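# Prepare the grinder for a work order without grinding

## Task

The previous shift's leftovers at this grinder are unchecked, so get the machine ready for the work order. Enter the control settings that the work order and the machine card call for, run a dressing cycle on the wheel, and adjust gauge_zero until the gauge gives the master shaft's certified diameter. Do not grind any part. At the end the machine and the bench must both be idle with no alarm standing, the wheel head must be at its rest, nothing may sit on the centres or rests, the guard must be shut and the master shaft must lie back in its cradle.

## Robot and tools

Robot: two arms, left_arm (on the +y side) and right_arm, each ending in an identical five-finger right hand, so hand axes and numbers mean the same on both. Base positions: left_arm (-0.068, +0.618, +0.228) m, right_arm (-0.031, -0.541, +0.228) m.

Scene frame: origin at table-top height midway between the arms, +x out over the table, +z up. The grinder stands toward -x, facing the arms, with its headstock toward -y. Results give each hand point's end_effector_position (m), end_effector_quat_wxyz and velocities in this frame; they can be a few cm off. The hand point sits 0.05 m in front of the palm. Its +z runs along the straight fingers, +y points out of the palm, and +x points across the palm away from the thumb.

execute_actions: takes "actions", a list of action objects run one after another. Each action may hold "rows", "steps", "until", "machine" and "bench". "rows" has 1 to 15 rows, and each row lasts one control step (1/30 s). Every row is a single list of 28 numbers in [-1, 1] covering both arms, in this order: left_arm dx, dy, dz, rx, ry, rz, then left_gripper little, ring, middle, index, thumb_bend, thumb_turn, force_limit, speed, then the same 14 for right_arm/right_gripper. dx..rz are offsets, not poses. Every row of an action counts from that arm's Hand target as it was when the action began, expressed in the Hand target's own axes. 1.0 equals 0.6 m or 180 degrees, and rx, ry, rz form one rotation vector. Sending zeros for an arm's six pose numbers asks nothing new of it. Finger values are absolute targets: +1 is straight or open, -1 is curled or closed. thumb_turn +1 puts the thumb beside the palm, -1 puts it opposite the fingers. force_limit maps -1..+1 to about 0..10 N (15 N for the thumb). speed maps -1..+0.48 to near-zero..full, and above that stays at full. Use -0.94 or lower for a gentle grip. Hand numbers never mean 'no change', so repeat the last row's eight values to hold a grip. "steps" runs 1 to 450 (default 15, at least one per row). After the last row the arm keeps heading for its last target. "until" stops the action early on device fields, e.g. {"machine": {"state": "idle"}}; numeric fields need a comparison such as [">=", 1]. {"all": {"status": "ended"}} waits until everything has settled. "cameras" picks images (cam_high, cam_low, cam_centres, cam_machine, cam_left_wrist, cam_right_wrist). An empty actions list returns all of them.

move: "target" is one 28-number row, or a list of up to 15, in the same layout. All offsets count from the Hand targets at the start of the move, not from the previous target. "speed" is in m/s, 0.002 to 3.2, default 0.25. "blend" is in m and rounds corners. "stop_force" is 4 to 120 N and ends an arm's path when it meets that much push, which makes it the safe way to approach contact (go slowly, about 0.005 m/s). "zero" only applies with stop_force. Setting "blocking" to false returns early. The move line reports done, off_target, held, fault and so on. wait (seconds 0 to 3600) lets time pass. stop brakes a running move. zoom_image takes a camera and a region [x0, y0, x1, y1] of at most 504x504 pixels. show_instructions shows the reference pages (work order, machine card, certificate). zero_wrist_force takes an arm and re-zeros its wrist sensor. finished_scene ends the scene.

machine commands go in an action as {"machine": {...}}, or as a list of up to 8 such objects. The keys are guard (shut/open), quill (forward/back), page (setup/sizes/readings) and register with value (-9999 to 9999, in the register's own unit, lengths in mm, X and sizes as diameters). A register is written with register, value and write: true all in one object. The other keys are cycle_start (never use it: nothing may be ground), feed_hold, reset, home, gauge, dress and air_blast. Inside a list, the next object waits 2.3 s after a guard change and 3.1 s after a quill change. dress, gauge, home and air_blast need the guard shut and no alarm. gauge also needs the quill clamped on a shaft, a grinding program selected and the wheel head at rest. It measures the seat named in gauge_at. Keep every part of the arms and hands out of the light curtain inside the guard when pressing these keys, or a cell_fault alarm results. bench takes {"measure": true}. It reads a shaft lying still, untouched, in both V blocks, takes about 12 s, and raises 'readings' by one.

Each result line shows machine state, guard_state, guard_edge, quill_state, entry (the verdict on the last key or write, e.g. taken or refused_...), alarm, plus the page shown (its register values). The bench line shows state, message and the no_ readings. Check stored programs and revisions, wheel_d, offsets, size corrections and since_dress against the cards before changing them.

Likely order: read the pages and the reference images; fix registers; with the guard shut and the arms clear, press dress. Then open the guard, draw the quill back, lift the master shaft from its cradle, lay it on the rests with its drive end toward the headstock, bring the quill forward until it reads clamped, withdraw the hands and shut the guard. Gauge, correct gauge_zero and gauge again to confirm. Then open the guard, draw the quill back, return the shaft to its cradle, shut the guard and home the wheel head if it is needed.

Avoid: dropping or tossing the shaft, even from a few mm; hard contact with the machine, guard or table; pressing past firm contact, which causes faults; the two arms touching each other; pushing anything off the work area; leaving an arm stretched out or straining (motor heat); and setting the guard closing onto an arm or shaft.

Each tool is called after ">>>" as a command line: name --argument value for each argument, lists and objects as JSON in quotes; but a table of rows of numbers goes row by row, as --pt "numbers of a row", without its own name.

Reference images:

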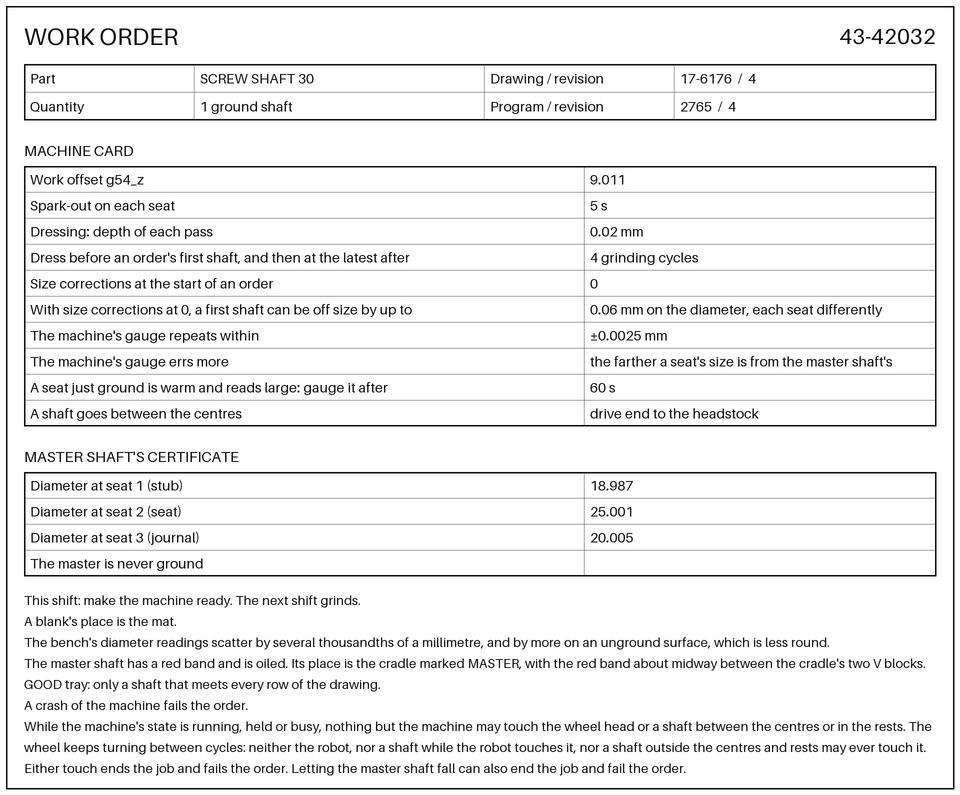

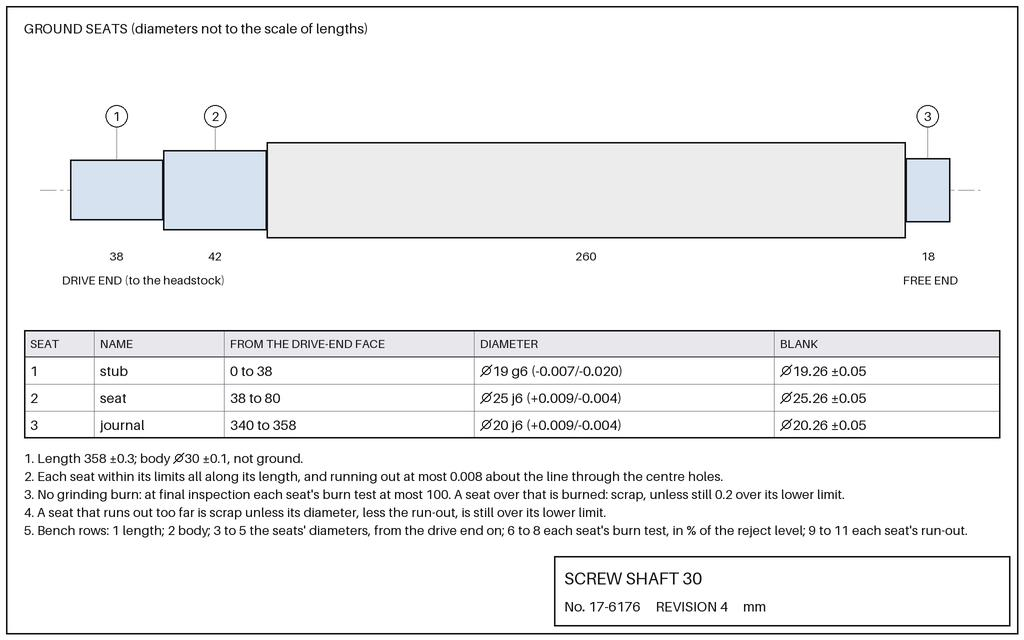

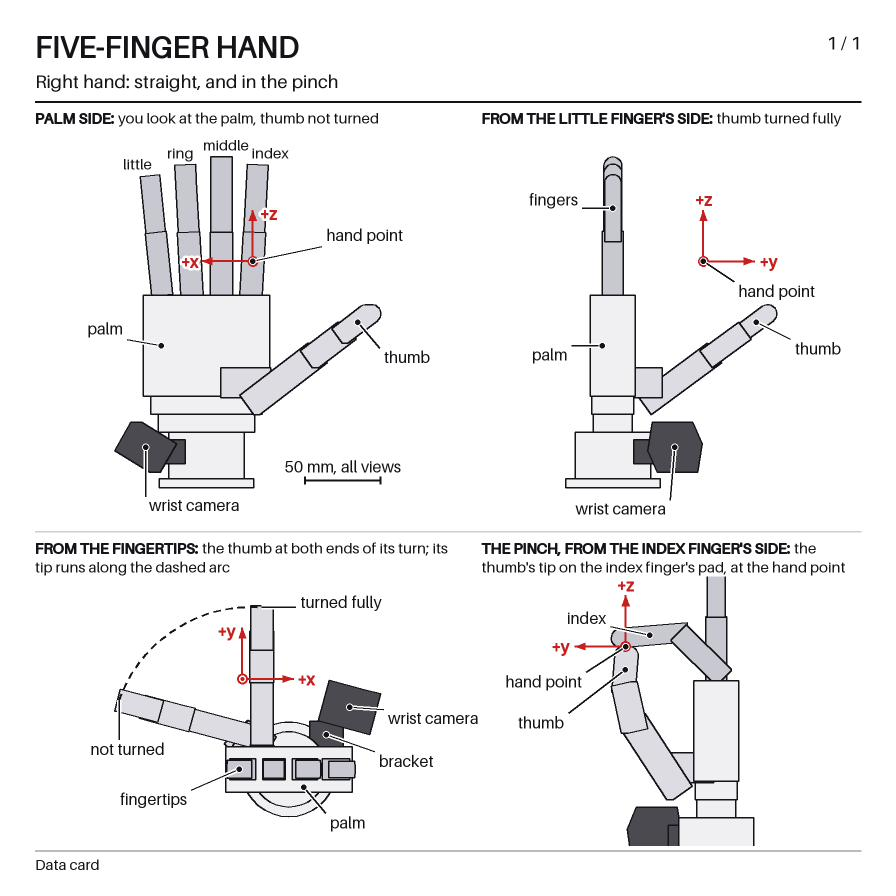

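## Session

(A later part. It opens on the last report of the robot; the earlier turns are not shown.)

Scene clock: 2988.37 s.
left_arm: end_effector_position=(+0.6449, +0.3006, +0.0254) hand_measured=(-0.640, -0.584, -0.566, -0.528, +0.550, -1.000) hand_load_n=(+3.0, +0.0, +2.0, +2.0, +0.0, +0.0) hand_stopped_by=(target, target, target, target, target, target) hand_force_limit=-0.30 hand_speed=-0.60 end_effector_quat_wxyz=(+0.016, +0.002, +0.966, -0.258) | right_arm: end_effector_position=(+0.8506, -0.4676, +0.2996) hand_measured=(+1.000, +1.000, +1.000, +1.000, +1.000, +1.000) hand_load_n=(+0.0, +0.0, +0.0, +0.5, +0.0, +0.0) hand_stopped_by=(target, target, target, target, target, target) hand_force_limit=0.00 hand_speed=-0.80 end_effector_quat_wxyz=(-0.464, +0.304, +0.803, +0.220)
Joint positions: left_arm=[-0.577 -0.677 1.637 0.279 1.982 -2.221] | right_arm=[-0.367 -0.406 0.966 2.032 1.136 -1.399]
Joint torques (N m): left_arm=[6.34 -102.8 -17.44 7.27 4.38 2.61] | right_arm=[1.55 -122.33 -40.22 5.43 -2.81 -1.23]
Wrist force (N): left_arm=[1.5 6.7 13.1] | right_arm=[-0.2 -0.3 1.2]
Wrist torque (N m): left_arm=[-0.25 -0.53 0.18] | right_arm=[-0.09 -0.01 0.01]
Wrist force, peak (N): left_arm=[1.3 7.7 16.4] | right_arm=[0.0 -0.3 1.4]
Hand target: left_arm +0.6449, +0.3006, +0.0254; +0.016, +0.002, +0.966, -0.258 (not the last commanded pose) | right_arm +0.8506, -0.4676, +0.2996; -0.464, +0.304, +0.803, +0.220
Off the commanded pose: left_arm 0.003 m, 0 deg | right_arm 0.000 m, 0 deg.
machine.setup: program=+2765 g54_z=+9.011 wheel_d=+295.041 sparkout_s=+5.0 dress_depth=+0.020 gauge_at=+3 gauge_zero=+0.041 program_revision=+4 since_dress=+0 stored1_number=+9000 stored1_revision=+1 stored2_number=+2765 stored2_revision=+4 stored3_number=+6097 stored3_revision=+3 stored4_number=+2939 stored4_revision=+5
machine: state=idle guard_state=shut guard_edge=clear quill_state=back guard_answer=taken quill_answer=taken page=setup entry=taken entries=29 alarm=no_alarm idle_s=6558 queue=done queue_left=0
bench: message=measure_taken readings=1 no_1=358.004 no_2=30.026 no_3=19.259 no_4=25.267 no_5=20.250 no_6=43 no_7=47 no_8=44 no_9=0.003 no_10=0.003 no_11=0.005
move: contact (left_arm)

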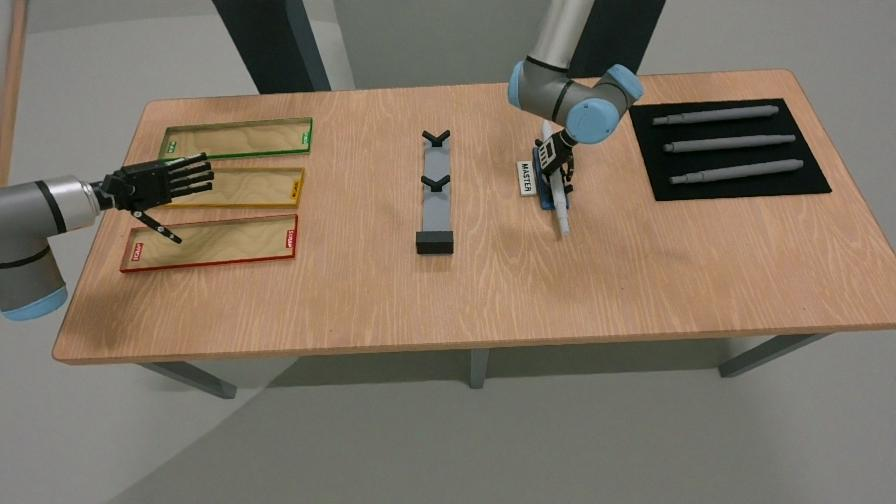

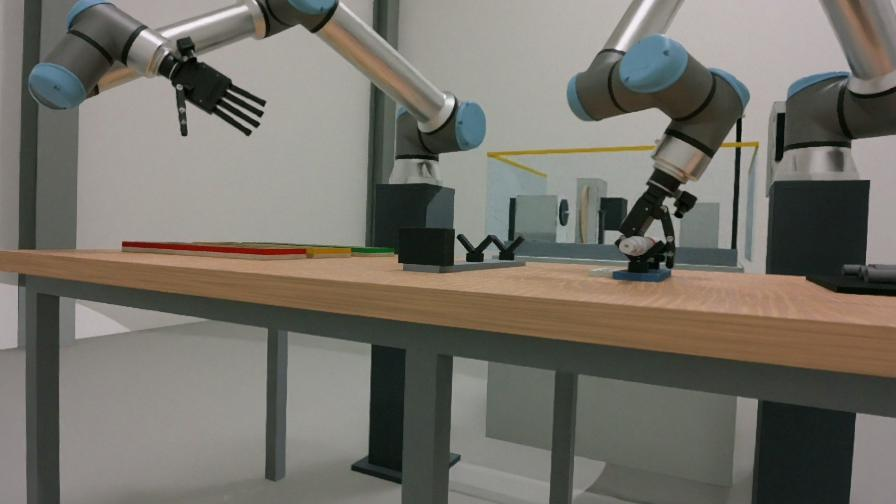

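>>> move --target '[0.0001,0.00125,0.00217,0,0,0,-0.64,-0.584,-0.566,-0.528,0.55,-1,-0.3,-0.6,0,0,0,0,0,0,1,1,1,1,1,1,0,-0.8]' --speed 0.01

Scene clock: 2997.97 s.
left_arm: end_effector_position=(+0.6449, +0.3006, +0.0239) hand_measured=(-0.640, -0.584, -0.566, -0.528, +0.550, -1.000) hand_load_n=(+0.5, +0.0, +0.0, +0.0, +0.0, +0.0) hand_stopped_by=(target, target, target, target, target, target) hand_force_limit=-0.30 hand_speed=-0.60 end_effector_quat_wxyz=(+0.016, +0.002, +0.966, -0.258) | right_arm: end_effector_position=(+0.8506, -0.4676, +0.2996) hand_measured=(+1.000, +1.000, +1.000, +1.000, +1.000, +1.000) hand_load_n=(+0.0, +0.0, +0.0, +0.0, +0.0, +0.0) hand_stopped_by=(target, target, target, target, target, target) hand_force_limit=0.00 hand_speed=-0.80 end_effector_quat_wxyz=(-0.464, +0.304, +0.803, +0.220)
Joint positions: left_arm=[-0.577 -0.675 1.636 0.277 1.982 -2.221] | right_arm=[-0.367 -0.406 0.966 2.032 1.136 -1.399]
Joint torques (N m): left_arm=[2.37 -71.75 -35.9 3.42 2.51 1.93] | right_arm=[1.69 -123.33 -38.93 5.2 -2.86 -0.97]
Wrist force (N): left_arm=[0.9 -0.4 1.0] | right_arm=[0.0 -0.2 1.1]
Wrist torque (N m): left_arm=[-0.03 -0.17 0.02] | right_arm=[-0.07 -0.04 0.02]
Wrist force, peak (N): left_arm=[1.3 7.0 13.5] | right_arm=[-0.4 -0.4 1.3]
Hand target: left_arm +0.6449, +0.3006, +0.0239; +0.016, +0.002, +0.966, -0.258 | right_arm +0.8506, -0.4676, +0.2996; -0.464, +0.304, +0.803, +0.220
Off the commanded pose: left_arm 0.000 m, 0 deg | right_arm 0.000 m, 0 deg.
machine.setup: program=+2765 g54_z=+9.011 wheel_d=+295.041 sparkout_s=+5.0 dress_depth=+0.020 gauge_at=+3 gauge_zero=+0.041 program_revision=+4 since_dress=+0 stored1_number=+9000 stored1_revision=+1 stored2_number=+2765 stored2_revision=+4 stored3_number=+6097 stored3_revision=+3 stored4_number=+2939 stored4_revision=+5
machine: state=idle guard_state=shut guard_edge=clear quill_state=back guard_answer=taken quill_answer=taken page=setup entry=taken entries=29 alarm=no_alarm idle_s=6568 queue=done queue_left=0
bench: message=measure_taken readings=1 no_1=358.004 no_2=30.026 no_3=19.259 no_4=25.267 no_5=20.250 no_6=43 no_7=47 no_8=44 no_9=0.003 no_10=0.003 no_11=0.005
move: done

>>> move --pt "0 0 0 0 0 0 -0.48 -0.46 -0.46 -0.46 1 -1 -0.3 -0.5 0 0 0 0 0 0 1 1 1 1 1 1 0 -0.8" --pt "0 -0.00308 -0.0040 0 0 0 -0.42 -0.41 -0.40 -0.38 1 -1 -0.3 -0.5 0 0 0 0 0 0 1 1 1 1 1 1 0 -0.8" --pt "0 -0.00686 -0.00855 0 0 0 -0.36 -0.35 -0.34 -0.33 1 -1 -0.3 -0.5 0 0 0 0 0 0 1 1 1 1 1 1 0 -0.8" --pt "0 -0.01022 -0.01239 0 0 0 -0.32 -0.31 -0.29 -0.28 1 -1 -0.3 -0.5 0 0 0 0 0 0 1 1 1 1 1 1 0 -0.8" --pt "0 -0.01359 -0.01622 0 0 0 -0.27 -0.26 -0.24 -0.23 1 -1 -0.3 -0.5 0 0 0 0 0 0 1 1 1 1 1 1 0 -0.8" --pt "0 -0.01654 -0.01933 0 0 0 -0.23 -0.21 -0.20 -0.18 1 -1 -0.3 -0.5 0 0 0 0 0 0 1 1 1 1 1 1 0 -0.8" --pt "0 -0.01948 -0.02244 0 0 0 -0.18 -0.16 -0.14 -0.12 1 -1 -0.3 -0.5 0 0 0 0 0 0 1 1 1 1 1 1 0 -0.8" --pt "0 -0.02243 -0.02555 0 0 0 -0.13 -0.12 -0.10 -0.08 1 -1 -0.3 -0.5 0 0 0 0 0 0 1 1 1 1 1 1 0 -0.8" --speed 0.025 --cameras '["cam_high","cam_low"]'

>>> zoom_image --camera "cam_high" --region '[520, 95, 600, 235]'

>>> zoom_image --camera "cam_low" --region '[605, 190, 685, 285]'

Scene clock: 3040.57 s.
left_arm: end_effector_position=(+0.6443, +0.2965, +0.0439) hand_measured=(-0.130, -0.120, -0.100, -0.080, +1.000, -1.000) hand_load_n=(+0.0, +0.0, +0.0, +0.0, +0.0, +0.0) hand_stopped_by=(target, target, target, target, target, target) hand_force_limit=-0.30 hand_speed=-0.50 end_effector_quat_wxyz=(+0.016, +0.002, +0.966, -0.258) | right_arm: end_effector_position=(+0.8506, -0.4676, +0.2996) hand_measured=(+1.000, +1.000, +1.000, +1.000, +1.000, +1.000) hand_load_n=(+0.0, +0.0, +0.0, +0.0, +0.0, +0.0) hand_stopped_by=(target, target, target, target, target, target) hand_force_limit=0.00 hand_speed=-0.80 end_effector_quat_wxyz=(-0.464, +0.304, +0.803, +0.220)
Joint positions: left_arm=[-0.583 -0.702 1.639 0.298 1.981 -2.226] | right_arm=[-0.367 -0.406 0.966 2.032 1.136 -1.399]
Joint torques (N m): left_arm=[14.42 -66.64 -12.88 0.67 -1.4 -2.95] | right_arm=[2.19 -123.07 -40.08 5.26 -3.02 -1.14]
Wrist force (N): left_arm=[0.7 -0.9 0.7] | right_arm=[-0.1 -0.6 1.1]
Wrist torque (N m): left_arm=[-0.05 -0.13 0.00] | right_arm=[-0.14 -0.02 0.01]
Wrist force, peak (N): left_arm=[0.8 2.9 15.8] | right_arm=[-0.2 -0.4 1.5]
Hand target: left_arm +0.6443, +0.2966, +0.0439; +0.016, +0.002, +0.966, -0.258 | right_arm +0.8506, -0.4676, +0.2996; -0.464, +0.304, +0.803, +0.220
Off the commanded pose: left_arm 0.000 m, 0 deg | right_arm 0.000 m, 0 deg.
machine.setup: program=+2765 g54_z=+9.011 wheel_d=+295.041 sparkout_s=+5.0 dress_depth=+0.020 gauge_at=+3 gauge_zero=+0.041 program_revision=+4 since_dress=+0 stored1_number=+9000 stored1_revision=+1 stored2_number=+2765 stored2_revision=+4 stored3_number=+6097 stored3_revision=+3 stored4_number=+2939 stored4_revision=+5
machine: state=idle guard_state=shut guard_edge=clear quill_state=back guard_answer=taken quill_answer=taken page=setup entry=taken entries=29 alarm=no_alarm idle_s=6610 queue=done queue_left=0
bench: message=measure_taken readings=1 no_1=358.004 no_2=30.026 no_3=19.259 no_4=25.267 no_5=20.250 no_6=43 no_7=47 no_8=44 no_9=0.003 no_10=0.003 no_11=0.005
move: done

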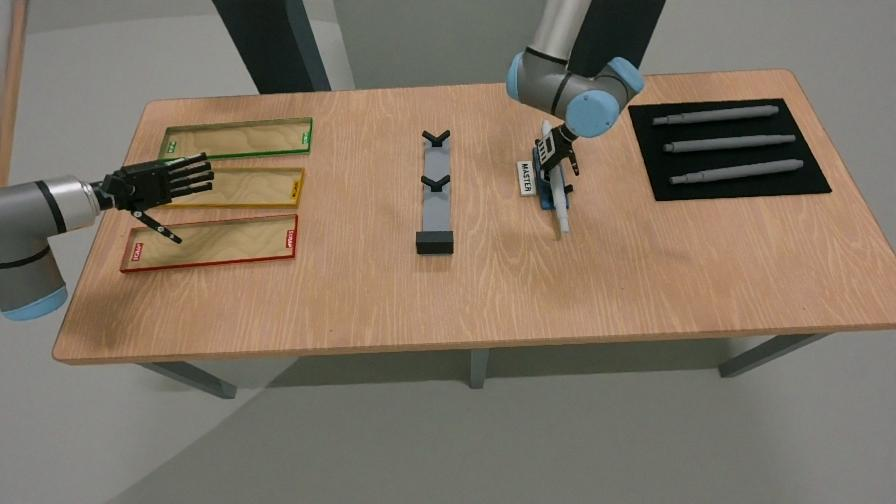

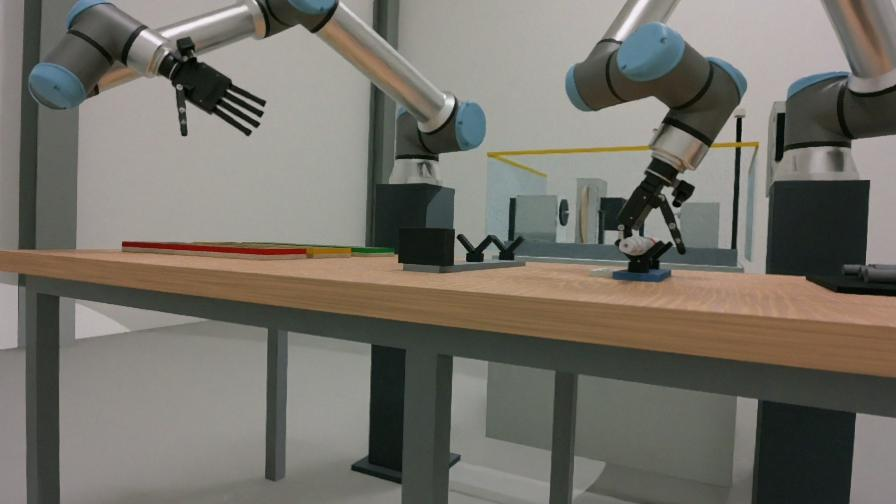

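Scaled by 3.600 from the camera's image (finer frame: 1280x720).

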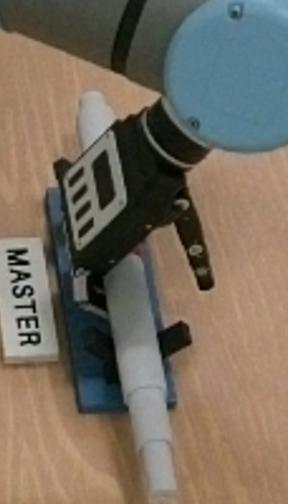

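Scaled by 5.305 from the camera's image (finer frame: 1280x720).

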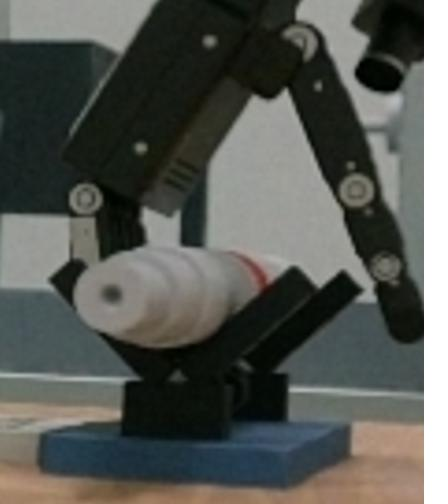

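>>> move --target '[0,-0.0462,0.0267,0,0,0,-0.13,-0.12,-0.10,-0.08,1,-1,-0.3,-0.5,0,0,0,0,0,0,1,1,1,1,1,1,0,-0.8]' --speed 0.025 --stop_force 8 --cameras '["cam_high","cam_low"]'

>>> zoom_image --camera "cam_low" --region '[605, 190, 685, 285]'

Scene clock: 3053.07 s.
left_arm: end_effector_position=(+0.6444, +0.2645, +0.0438) hand_measured=(-0.130, -0.120, -0.100, -0.080, +1.000, -1.000) hand_load_n=(+0.0, +0.0, +0.0, +0.0, +0.0, +0.0) hand_stopped_by=(target, target, target, target, target, target) hand_force_limit=-0.30 hand_speed=-0.50 end_effector_quat_wxyz=(+0.016, +0.002, +0.966, -0.258) | right_arm: end_effector_position=(+0.8506, -0.4676, +0.2996) hand_measured=(+1.000, +1.000, +1.000, +1.000, +1.000, +1.000) hand_load_n=(+0.0, +0.0, +0.0, +0.0, +0.0, +0.0) hand_stopped_by=(target, target, target, target, target, target) hand_force_limit=0.00 hand_speed=-0.80 end_effector_quat_wxyz=(-0.464, +0.304, +0.803, +0.220)
Joint positions: left_arm=[-0.62 -0.693 1.613 0.3 1.968 -2.265] | right_arm=[-0.367 -0.406 0.966 2.032 1.136 -1.399]
Joint torques (N m): left_arm=[15.54 -92.89 -12.99 3.29 3.39 2.88] | right_arm=[1.43 -123.37 -39.72 5.44 -2.82 -1.12]
Wrist force (N): left_arm=[1.1 -0.5 0.7] | right_arm=[-0.1 -0.5 1.3]
Wrist torque (N m): left_arm=[0.00 -0.19 0.04] | right_arm=[-0.12 -0.02 0.01]
Wrist force, peak (N): left_arm=[0.8 -1.0 1.2] | right_arm=[-0.1 -0.2 1.4]
Hand target: left_arm +0.6444, +0.2645, +0.0438; +0.016, +0.002, +0.966, -0.258 | right_arm +0.8506, -0.4676, +0.2996; -0.464, +0.304, +0.803, +0.220
Off the commanded pose: left_arm 0.000 m, 0 deg | right_arm 0.000 m, 0 deg.
machine.setup: program=+2765 g54_z=+9.011 wheel_d=+295.041 sparkout_s=+5.0 dress_depth=+0.020 gauge_at=+3 gauge_zero=+0.041 program_revision=+4 since_dress=+0 stored1_number=+9000 stored1_revision=+1 stored2_number=+2765 stored2_revision=+4 stored3_number=+6097 stored3_revision=+3 stored4_number=+2939 stored4_revision=+5
machine: state=idle guard_state=shut guard_edge=clear quill_state=back guard_answer=taken quill_answer=taken page=setup entry=taken entries=29 alarm=no_alarm idle_s=6623 queue=done queue_left=0
bench: message=measure_taken readings=1 no_1=358.004 no_2=30.026 no_3=19.259 no_4=25.267 no_5=20.250 no_6=43 no_7=47 no_8=44 no_9=0.003 no_10=0.003 no_11=0.005
move: done

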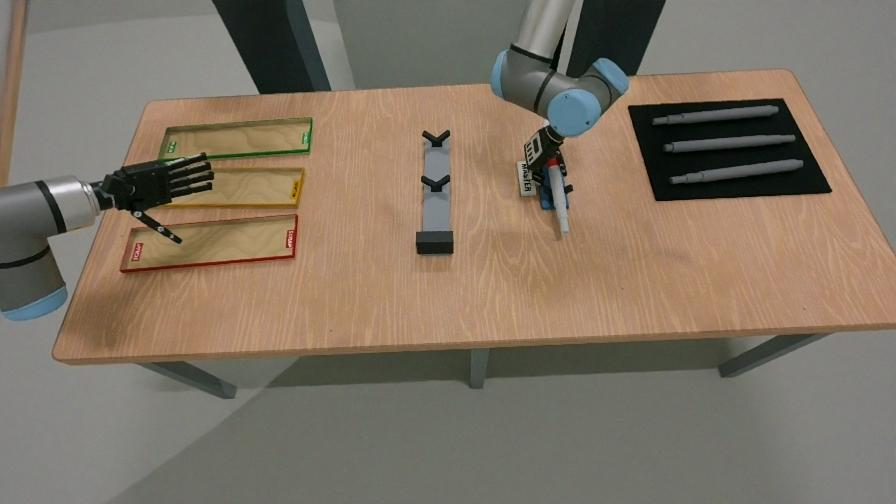

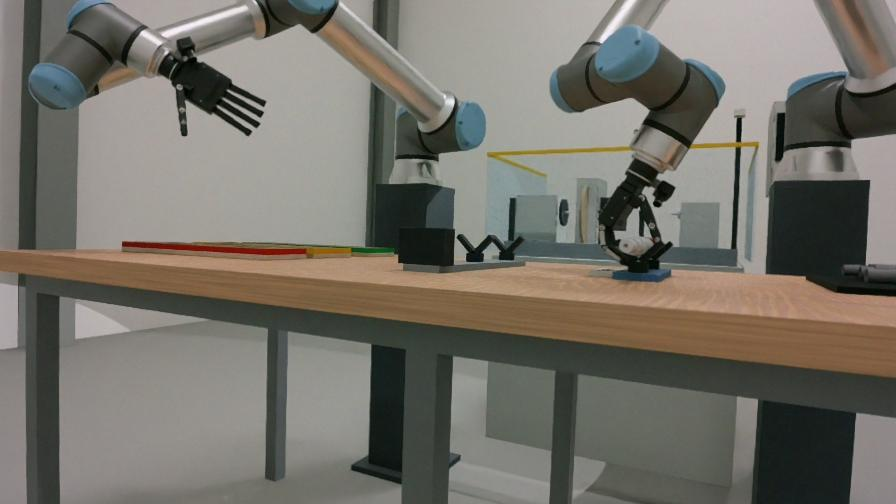

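Scaled by 5.305 from the camera's image (finer frame: 1280x720).

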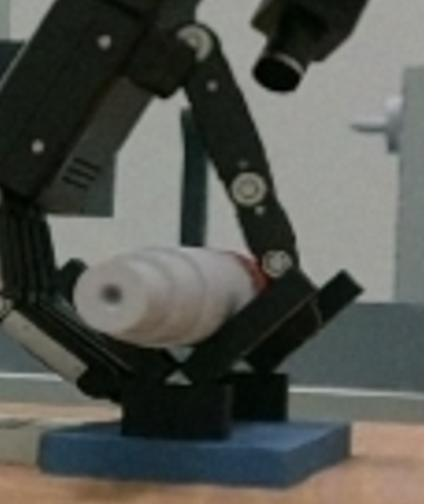

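>>> move --target '[-0.0064,-0.0997,-0.1733,0,0,0,-0.13,-0.12,-0.10,-0.08,1,-1,-0.3,-0.5,0,0,0,0,0,0,1,1,1,1,1,1,0,-0.8]' --speed 0.05 --stop_force 8 --cameras '["cam_high","cam_low"]'

>>> zoom_image --camera "cam_low" --region '[605, 190, 685, 285]'

>>> zoom_image --camera "cam_high" --region '[510, 100, 610, 250]'

Scene clock: 3072.40 s.
left_arm: end_effector_position=(+0.6445, +0.2646, +0.1638) hand_measured=(-0.130, -0.120, -0.100, -0.080, +1.000, -1.000) hand_load_n=(-0.5, +0.0, +0.0, +0.0, +0.0, +0.0) hand_stopped_by=(target, target, target, target, target, target) hand_force_limit=-0.30 hand_speed=-0.50 end_effector_quat_wxyz=(+0.016, +0.002, +0.966, -0.258) | right_arm: end_effector_position=(+0.8506, -0.4676, +0.2996) hand_measured=(+1.000, +1.000, +1.000, +1.000, +1.000, +1.000) hand_load_n=(+0.0, +0.0, +0.0, +0.0, +0.0, +0.0) hand_stopped_by=(target, target, target, target, target, target) hand_force_limit=0.00 hand_speed=-0.80 end_effector_quat_wxyz=(-0.464, +0.304, +0.803, +0.220)
Joint positions: left_arm=[-0.62 -0.84 1.614 0.446 1.968 -2.265] | right_arm=[-0.367 -0.406 0.966 2.032 1.136 -1.399]
Joint torques (N m): left_arm=[11.54 -61.48 -18.55 0.7 3.15 3.08] | right_arm=[2.23 -123.93 -39.87 5.38 -2.98 -1.29]
Wrist force (N): left_arm=[1.0 -0.6 1.1] | right_arm=[0.0 0.0 0.9]
Wrist torque (N m): left_arm=[-0.01 -0.17 0.05] | right_arm=[-0.03 -0.02 0.03]
Wrist force, peak (N): left_arm=[0.9 0.0 1.4] | right_arm=[-0.3 -0.3 1.4]
Hand target: left_arm +0.6445, +0.2646, +0.1638; +0.016, +0.002, +0.966, -0.258 | right_arm +0.8506, -0.4676, +0.2996; -0.464, +0.304, +0.803, +0.220
Off the commanded pose: left_arm 0.000 m, 0 deg | right_arm 0.000 m, 0 deg.
machine.setup: program=+2765 g54_z=+9.011 wheel_d=+295.041 sparkout_s=+5.0 dress_depth=+0.020 gauge_at=+3 gauge_zero=+0.041 program_revision=+4 since_dress=+0 stored1_number=+9000 stored1_revision=+1 stored2_number=+2765 stored2_revision=+4 stored3_number=+6097 stored3_revision=+3 stored4_number=+2939 stored4_revision=+5
machine: state=idle guard_state=shut guard_edge=clear quill_state=back guard_answer=taken quill_answer=taken page=setup entry=taken entries=29 alarm=no_alarm idle_s=6642 queue=done queue_left=0
bench: message=measure_taken readings=1 no_1=358.004 no_2=30.026 no_3=19.259 no_4=25.267 no_5=20.250 no_6=43 no_7=47 no_8=44 no_9=0.003 no_10=0.003 no_11=0.005
move: done

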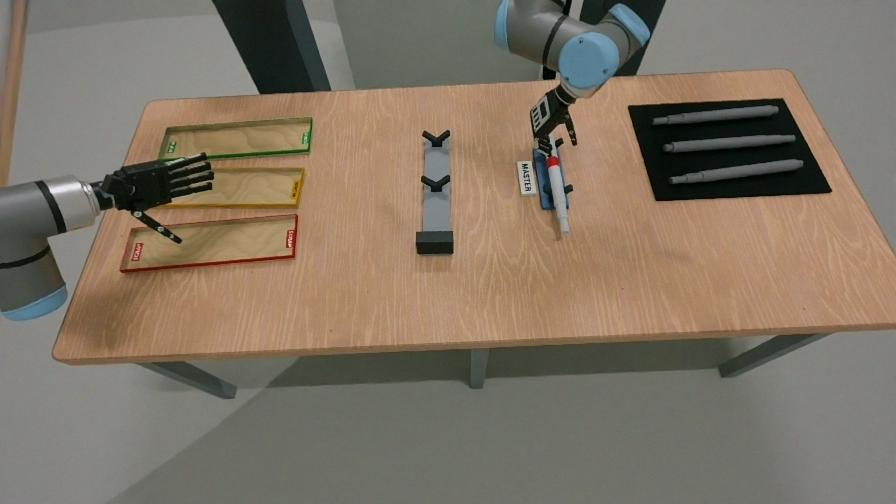

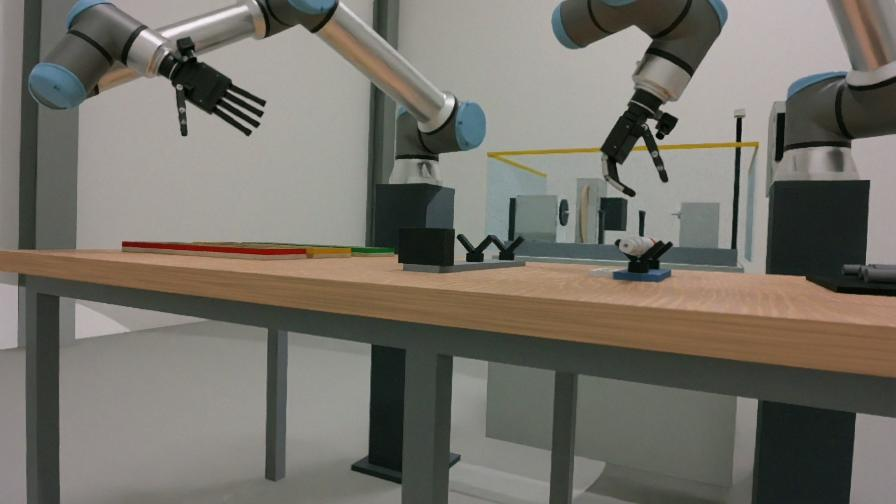

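Scaled by 5.305 from the camera's image (finer frame: 1280x720).

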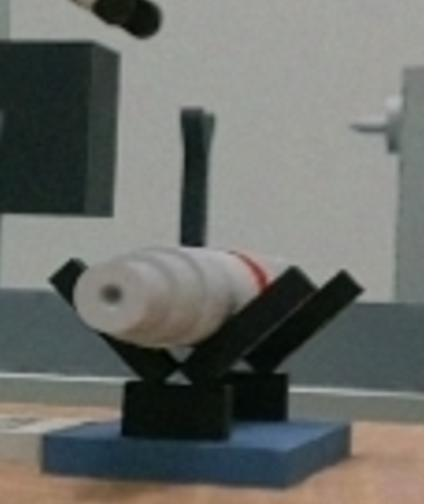

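Scaled by 3.360 from the camera's image (finer frame: 1280x720).

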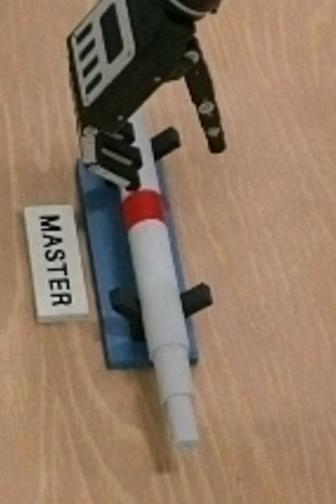

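>>> move --target '[-0.0053,-0.08,-0.146,0,0,0,-0.13,-0.12,-0.10,-0.08,1,-1,-0.3,-0.5,0,0,0,0,0,0,1,1,1,1,1,1,0,-0.8]' --speed 0.15

>>> execute_actions --actions '[{"machine":{"page":"sizes"},"steps":5}]' --cameras '["all"]'

Scene clock: 3085.37 s.
left_arm: end_effector_position=(+0.6447, +0.2666, +0.2638) hand_measured=(-0.130, -0.120, -0.100, -0.080, +1.000, -1.000) hand_load_n=(+0.0, +0.5, +0.0, +0.0, +0.0, +0.0) hand_stopped_by=(target, target, target, target, target, target) hand_force_limit=-0.30 hand_speed=-0.50 end_effector_quat_wxyz=(+0.016, +0.002, +0.966, -0.258) | right_arm: end_effector_position=(+0.8506, -0.4676, +0.2996) hand_measured=(+1.000, +1.000, +1.000, +1.000, +1.000, +1.000) hand_load_n=(+0.0, +0.0, +0.0, +0.0, +0.0, +0.0) hand_stopped_by=(target, target, target, target, target, target) hand_force_limit=0.00 hand_speed=-0.80 end_effector_quat_wxyz=(-0.464, +0.304, +0.803, +0.220)
Joint positions: left_arm=[-0.618 -0.946 1.586 0.582 1.969 -2.262] | right_arm=[-0.367 -0.406 0.966 2.032 1.136 -1.399]
Joint torques (N m): left_arm=[4.6 -79.36 -20.25 3.81 3.06 2.5] | right_arm=[3.45 -123.43 -39.97 5.41 -3.11 -1.13]
Wrist force (N): left_arm=[0.5 -0.7 0.6] | right_arm=[0.0 -0.5 1.1]
Wrist torque (N m): left_arm=[-0.02 -0.11 0.02] | right_arm=[-0.12 -0.03 0.01]
Wrist force, peak (N): left_arm=[1.1 0.3 2.4] | right_arm=[-0.2 -0.4 1.4]
Hand target: left_arm +0.6446, +0.2667, +0.2638; +0.016, +0.002, +0.966, -0.258 | right_arm +0.8506, -0.4676, +0.2996; -0.464, +0.304, +0.803, +0.220
Off the commanded pose: left_arm 0.000 m, 0 deg | right_arm 0.000 m, 0 deg.
machine.setup: program=+2765 g54_z=+9.011 wheel_d=+295.041 sparkout_s=+5.0 dress_depth=+0.020 gauge_at=+3 gauge_zero=+0.041 program_revision=+4 since_dress=+0 stored1_number=+9000 stored1_revision=+1 stored2_number=+2765 stored2_revision=+4 stored3_number=+6097 stored3_revision=+3 stored4_number=+2939 stored4_revision=+5
machine: state=idle guard_state=shut guard_edge=clear quill_state=back guard_answer=taken quill_answer=taken page=setup entry=taken entries=29 alarm=no_alarm idle_s=6655 queue=done queue_left=0
bench: message=measure_taken readings=1 no_1=358.004 no_2=30.026 no_3=19.259 no_4=25.267 no_5=20.250 no_6=43 no_7=47 no_8=44 no_9=0.003 no_10=0.003 no_11=0.005
move: done

Scene clock: 3085.73 s.
left_arm: end_effector_position=(+0.6446, +0.2667, +0.2637) hand_measured=(-0.130, -0.120, -0.100, -0.080, +1.000, -1.000) hand_load_n=(+0.0, +0.0, +0.0, +0.0, -0.5, +0.0) hand_stopped_by=(target, target, target, target, target, target) hand_force_limit=-0.30 hand_speed=-0.50 end_effector_quat_wxyz=(+0.016, +0.002, +0.966, -0.258) | right_arm: end_effector_position=(+0.8506, -0.4676, +0.2996) hand_measured=(+1.000, +1.000, +1.000, +1.000, +1.000, +1.000) hand_load_n=(+0.0, +0.0, +0.0, +0.0, +0.0, +0.0) hand_stopped_by=(target, target, target, target, target, target) hand_force_limit=0.00 hand_speed=-0.80 end_effector_quat_wxyz=(-0.464, +0.304, +0.803, +0.220)
Joint positions: left_arm=[-0.618 -0.946 1.586 0.583 1.969 -2.262] | right_arm=[-0.367 -0.406 0.966 2.032 1.136 -1.399]
Joint torques (N m): left_arm=[-1.54 -78.55 -23.21 6 2.48 0.79] | right_arm=[1.85 -123.92 -39.79 5.42 -2.88 -1.13]
Wrist force (N): left_arm=[0.6 -0.2 0.6] | right_arm=[-0.2 -0.2 0.9]
Wrist torque (N m): left_arm=[0.05 -0.11 0.04] | right_arm=[-0.05 0.00 0.02]
Wrist force, peak (N): left_arm=[0.7 -0.7 1.0] | right_arm=[-0.3 -0.4 1.2]
Hand target: left_arm +0.6446, +0.2667, +0.2638; +0.016, +0.002, +0.966, -0.258 | right_arm +0.8506, -0.4676, +0.2996; -0.464, +0.304, +0.803, +0.220
Off the commanded pose: left_arm 0.000 m, 0 deg | right_arm 0.000 m, 0 deg.
machine.sizes: size_1=+0.000 size_2=+0.000 size_3=+0.000 aim_1=+18.986 aim_2=+25.003 aim_3=+20.003
machine: state=idle guard_state=shut guard_edge=clear quill_state=back guard_answer=taken quill_answer=taken page=sizes entry=taken entries=29 alarm=no_alarm idle_s=6655 queue=done queue_left=0
bench: message=measure_taken readings=1 no_1=358.004 no_2=30.026 no_3=19.259 no_4=25.267 no_5=20.250 no_6=43 no_7=47 no_8=44 no_9=0.003 no_10=0.003 no_11=0.005

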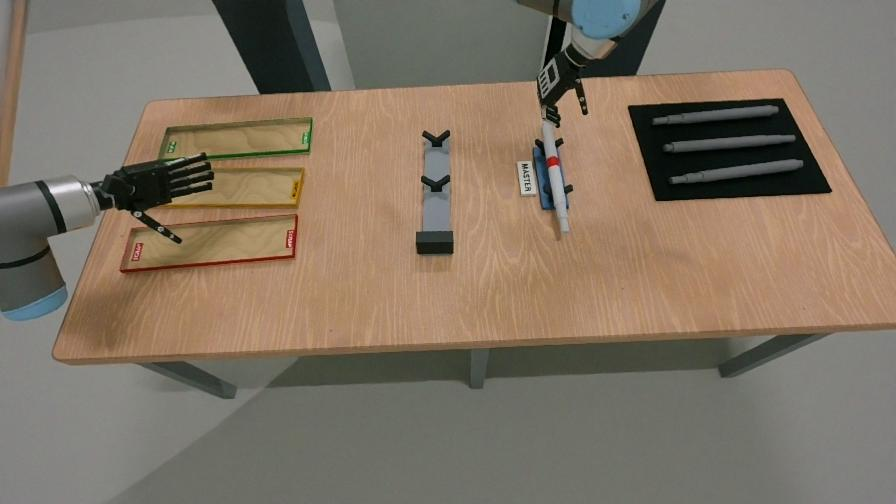

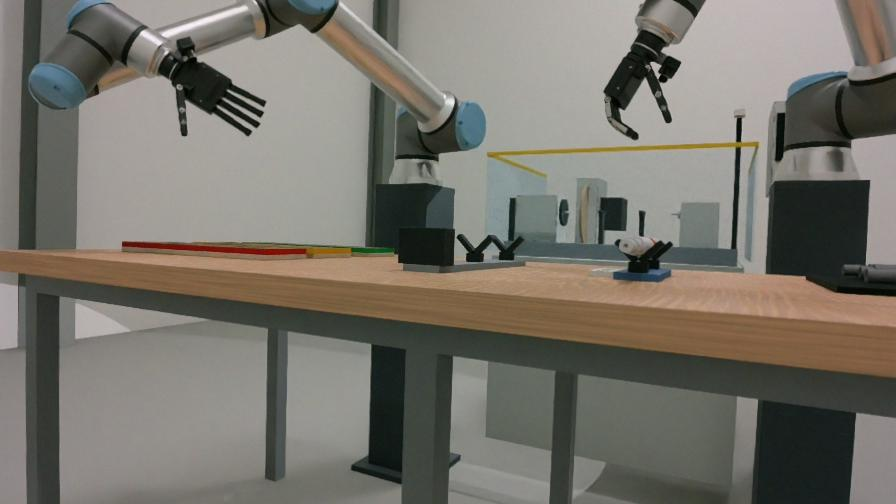

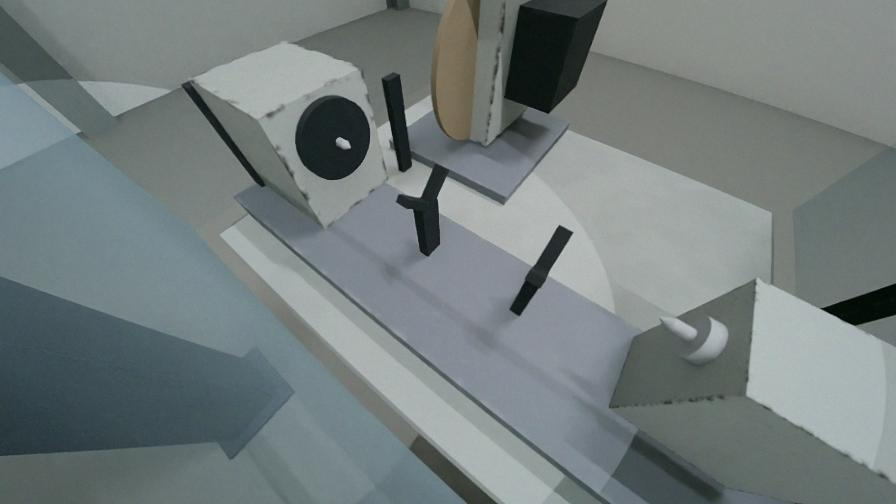

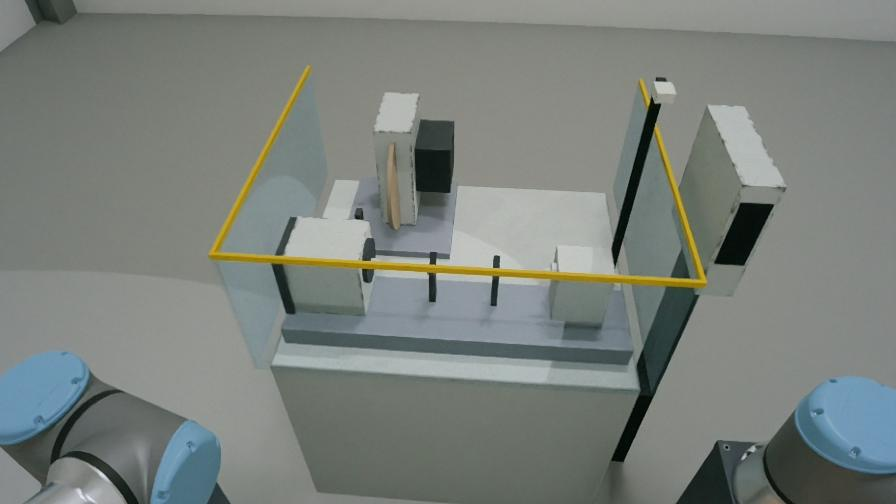

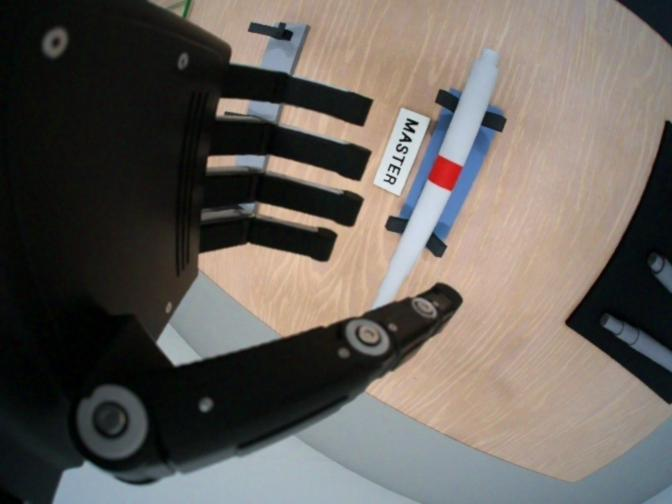

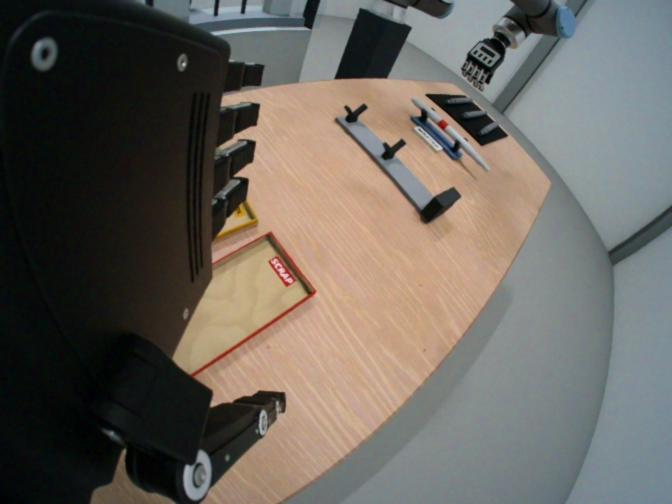

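>>> finished_scene

The scene is finished: the task was done.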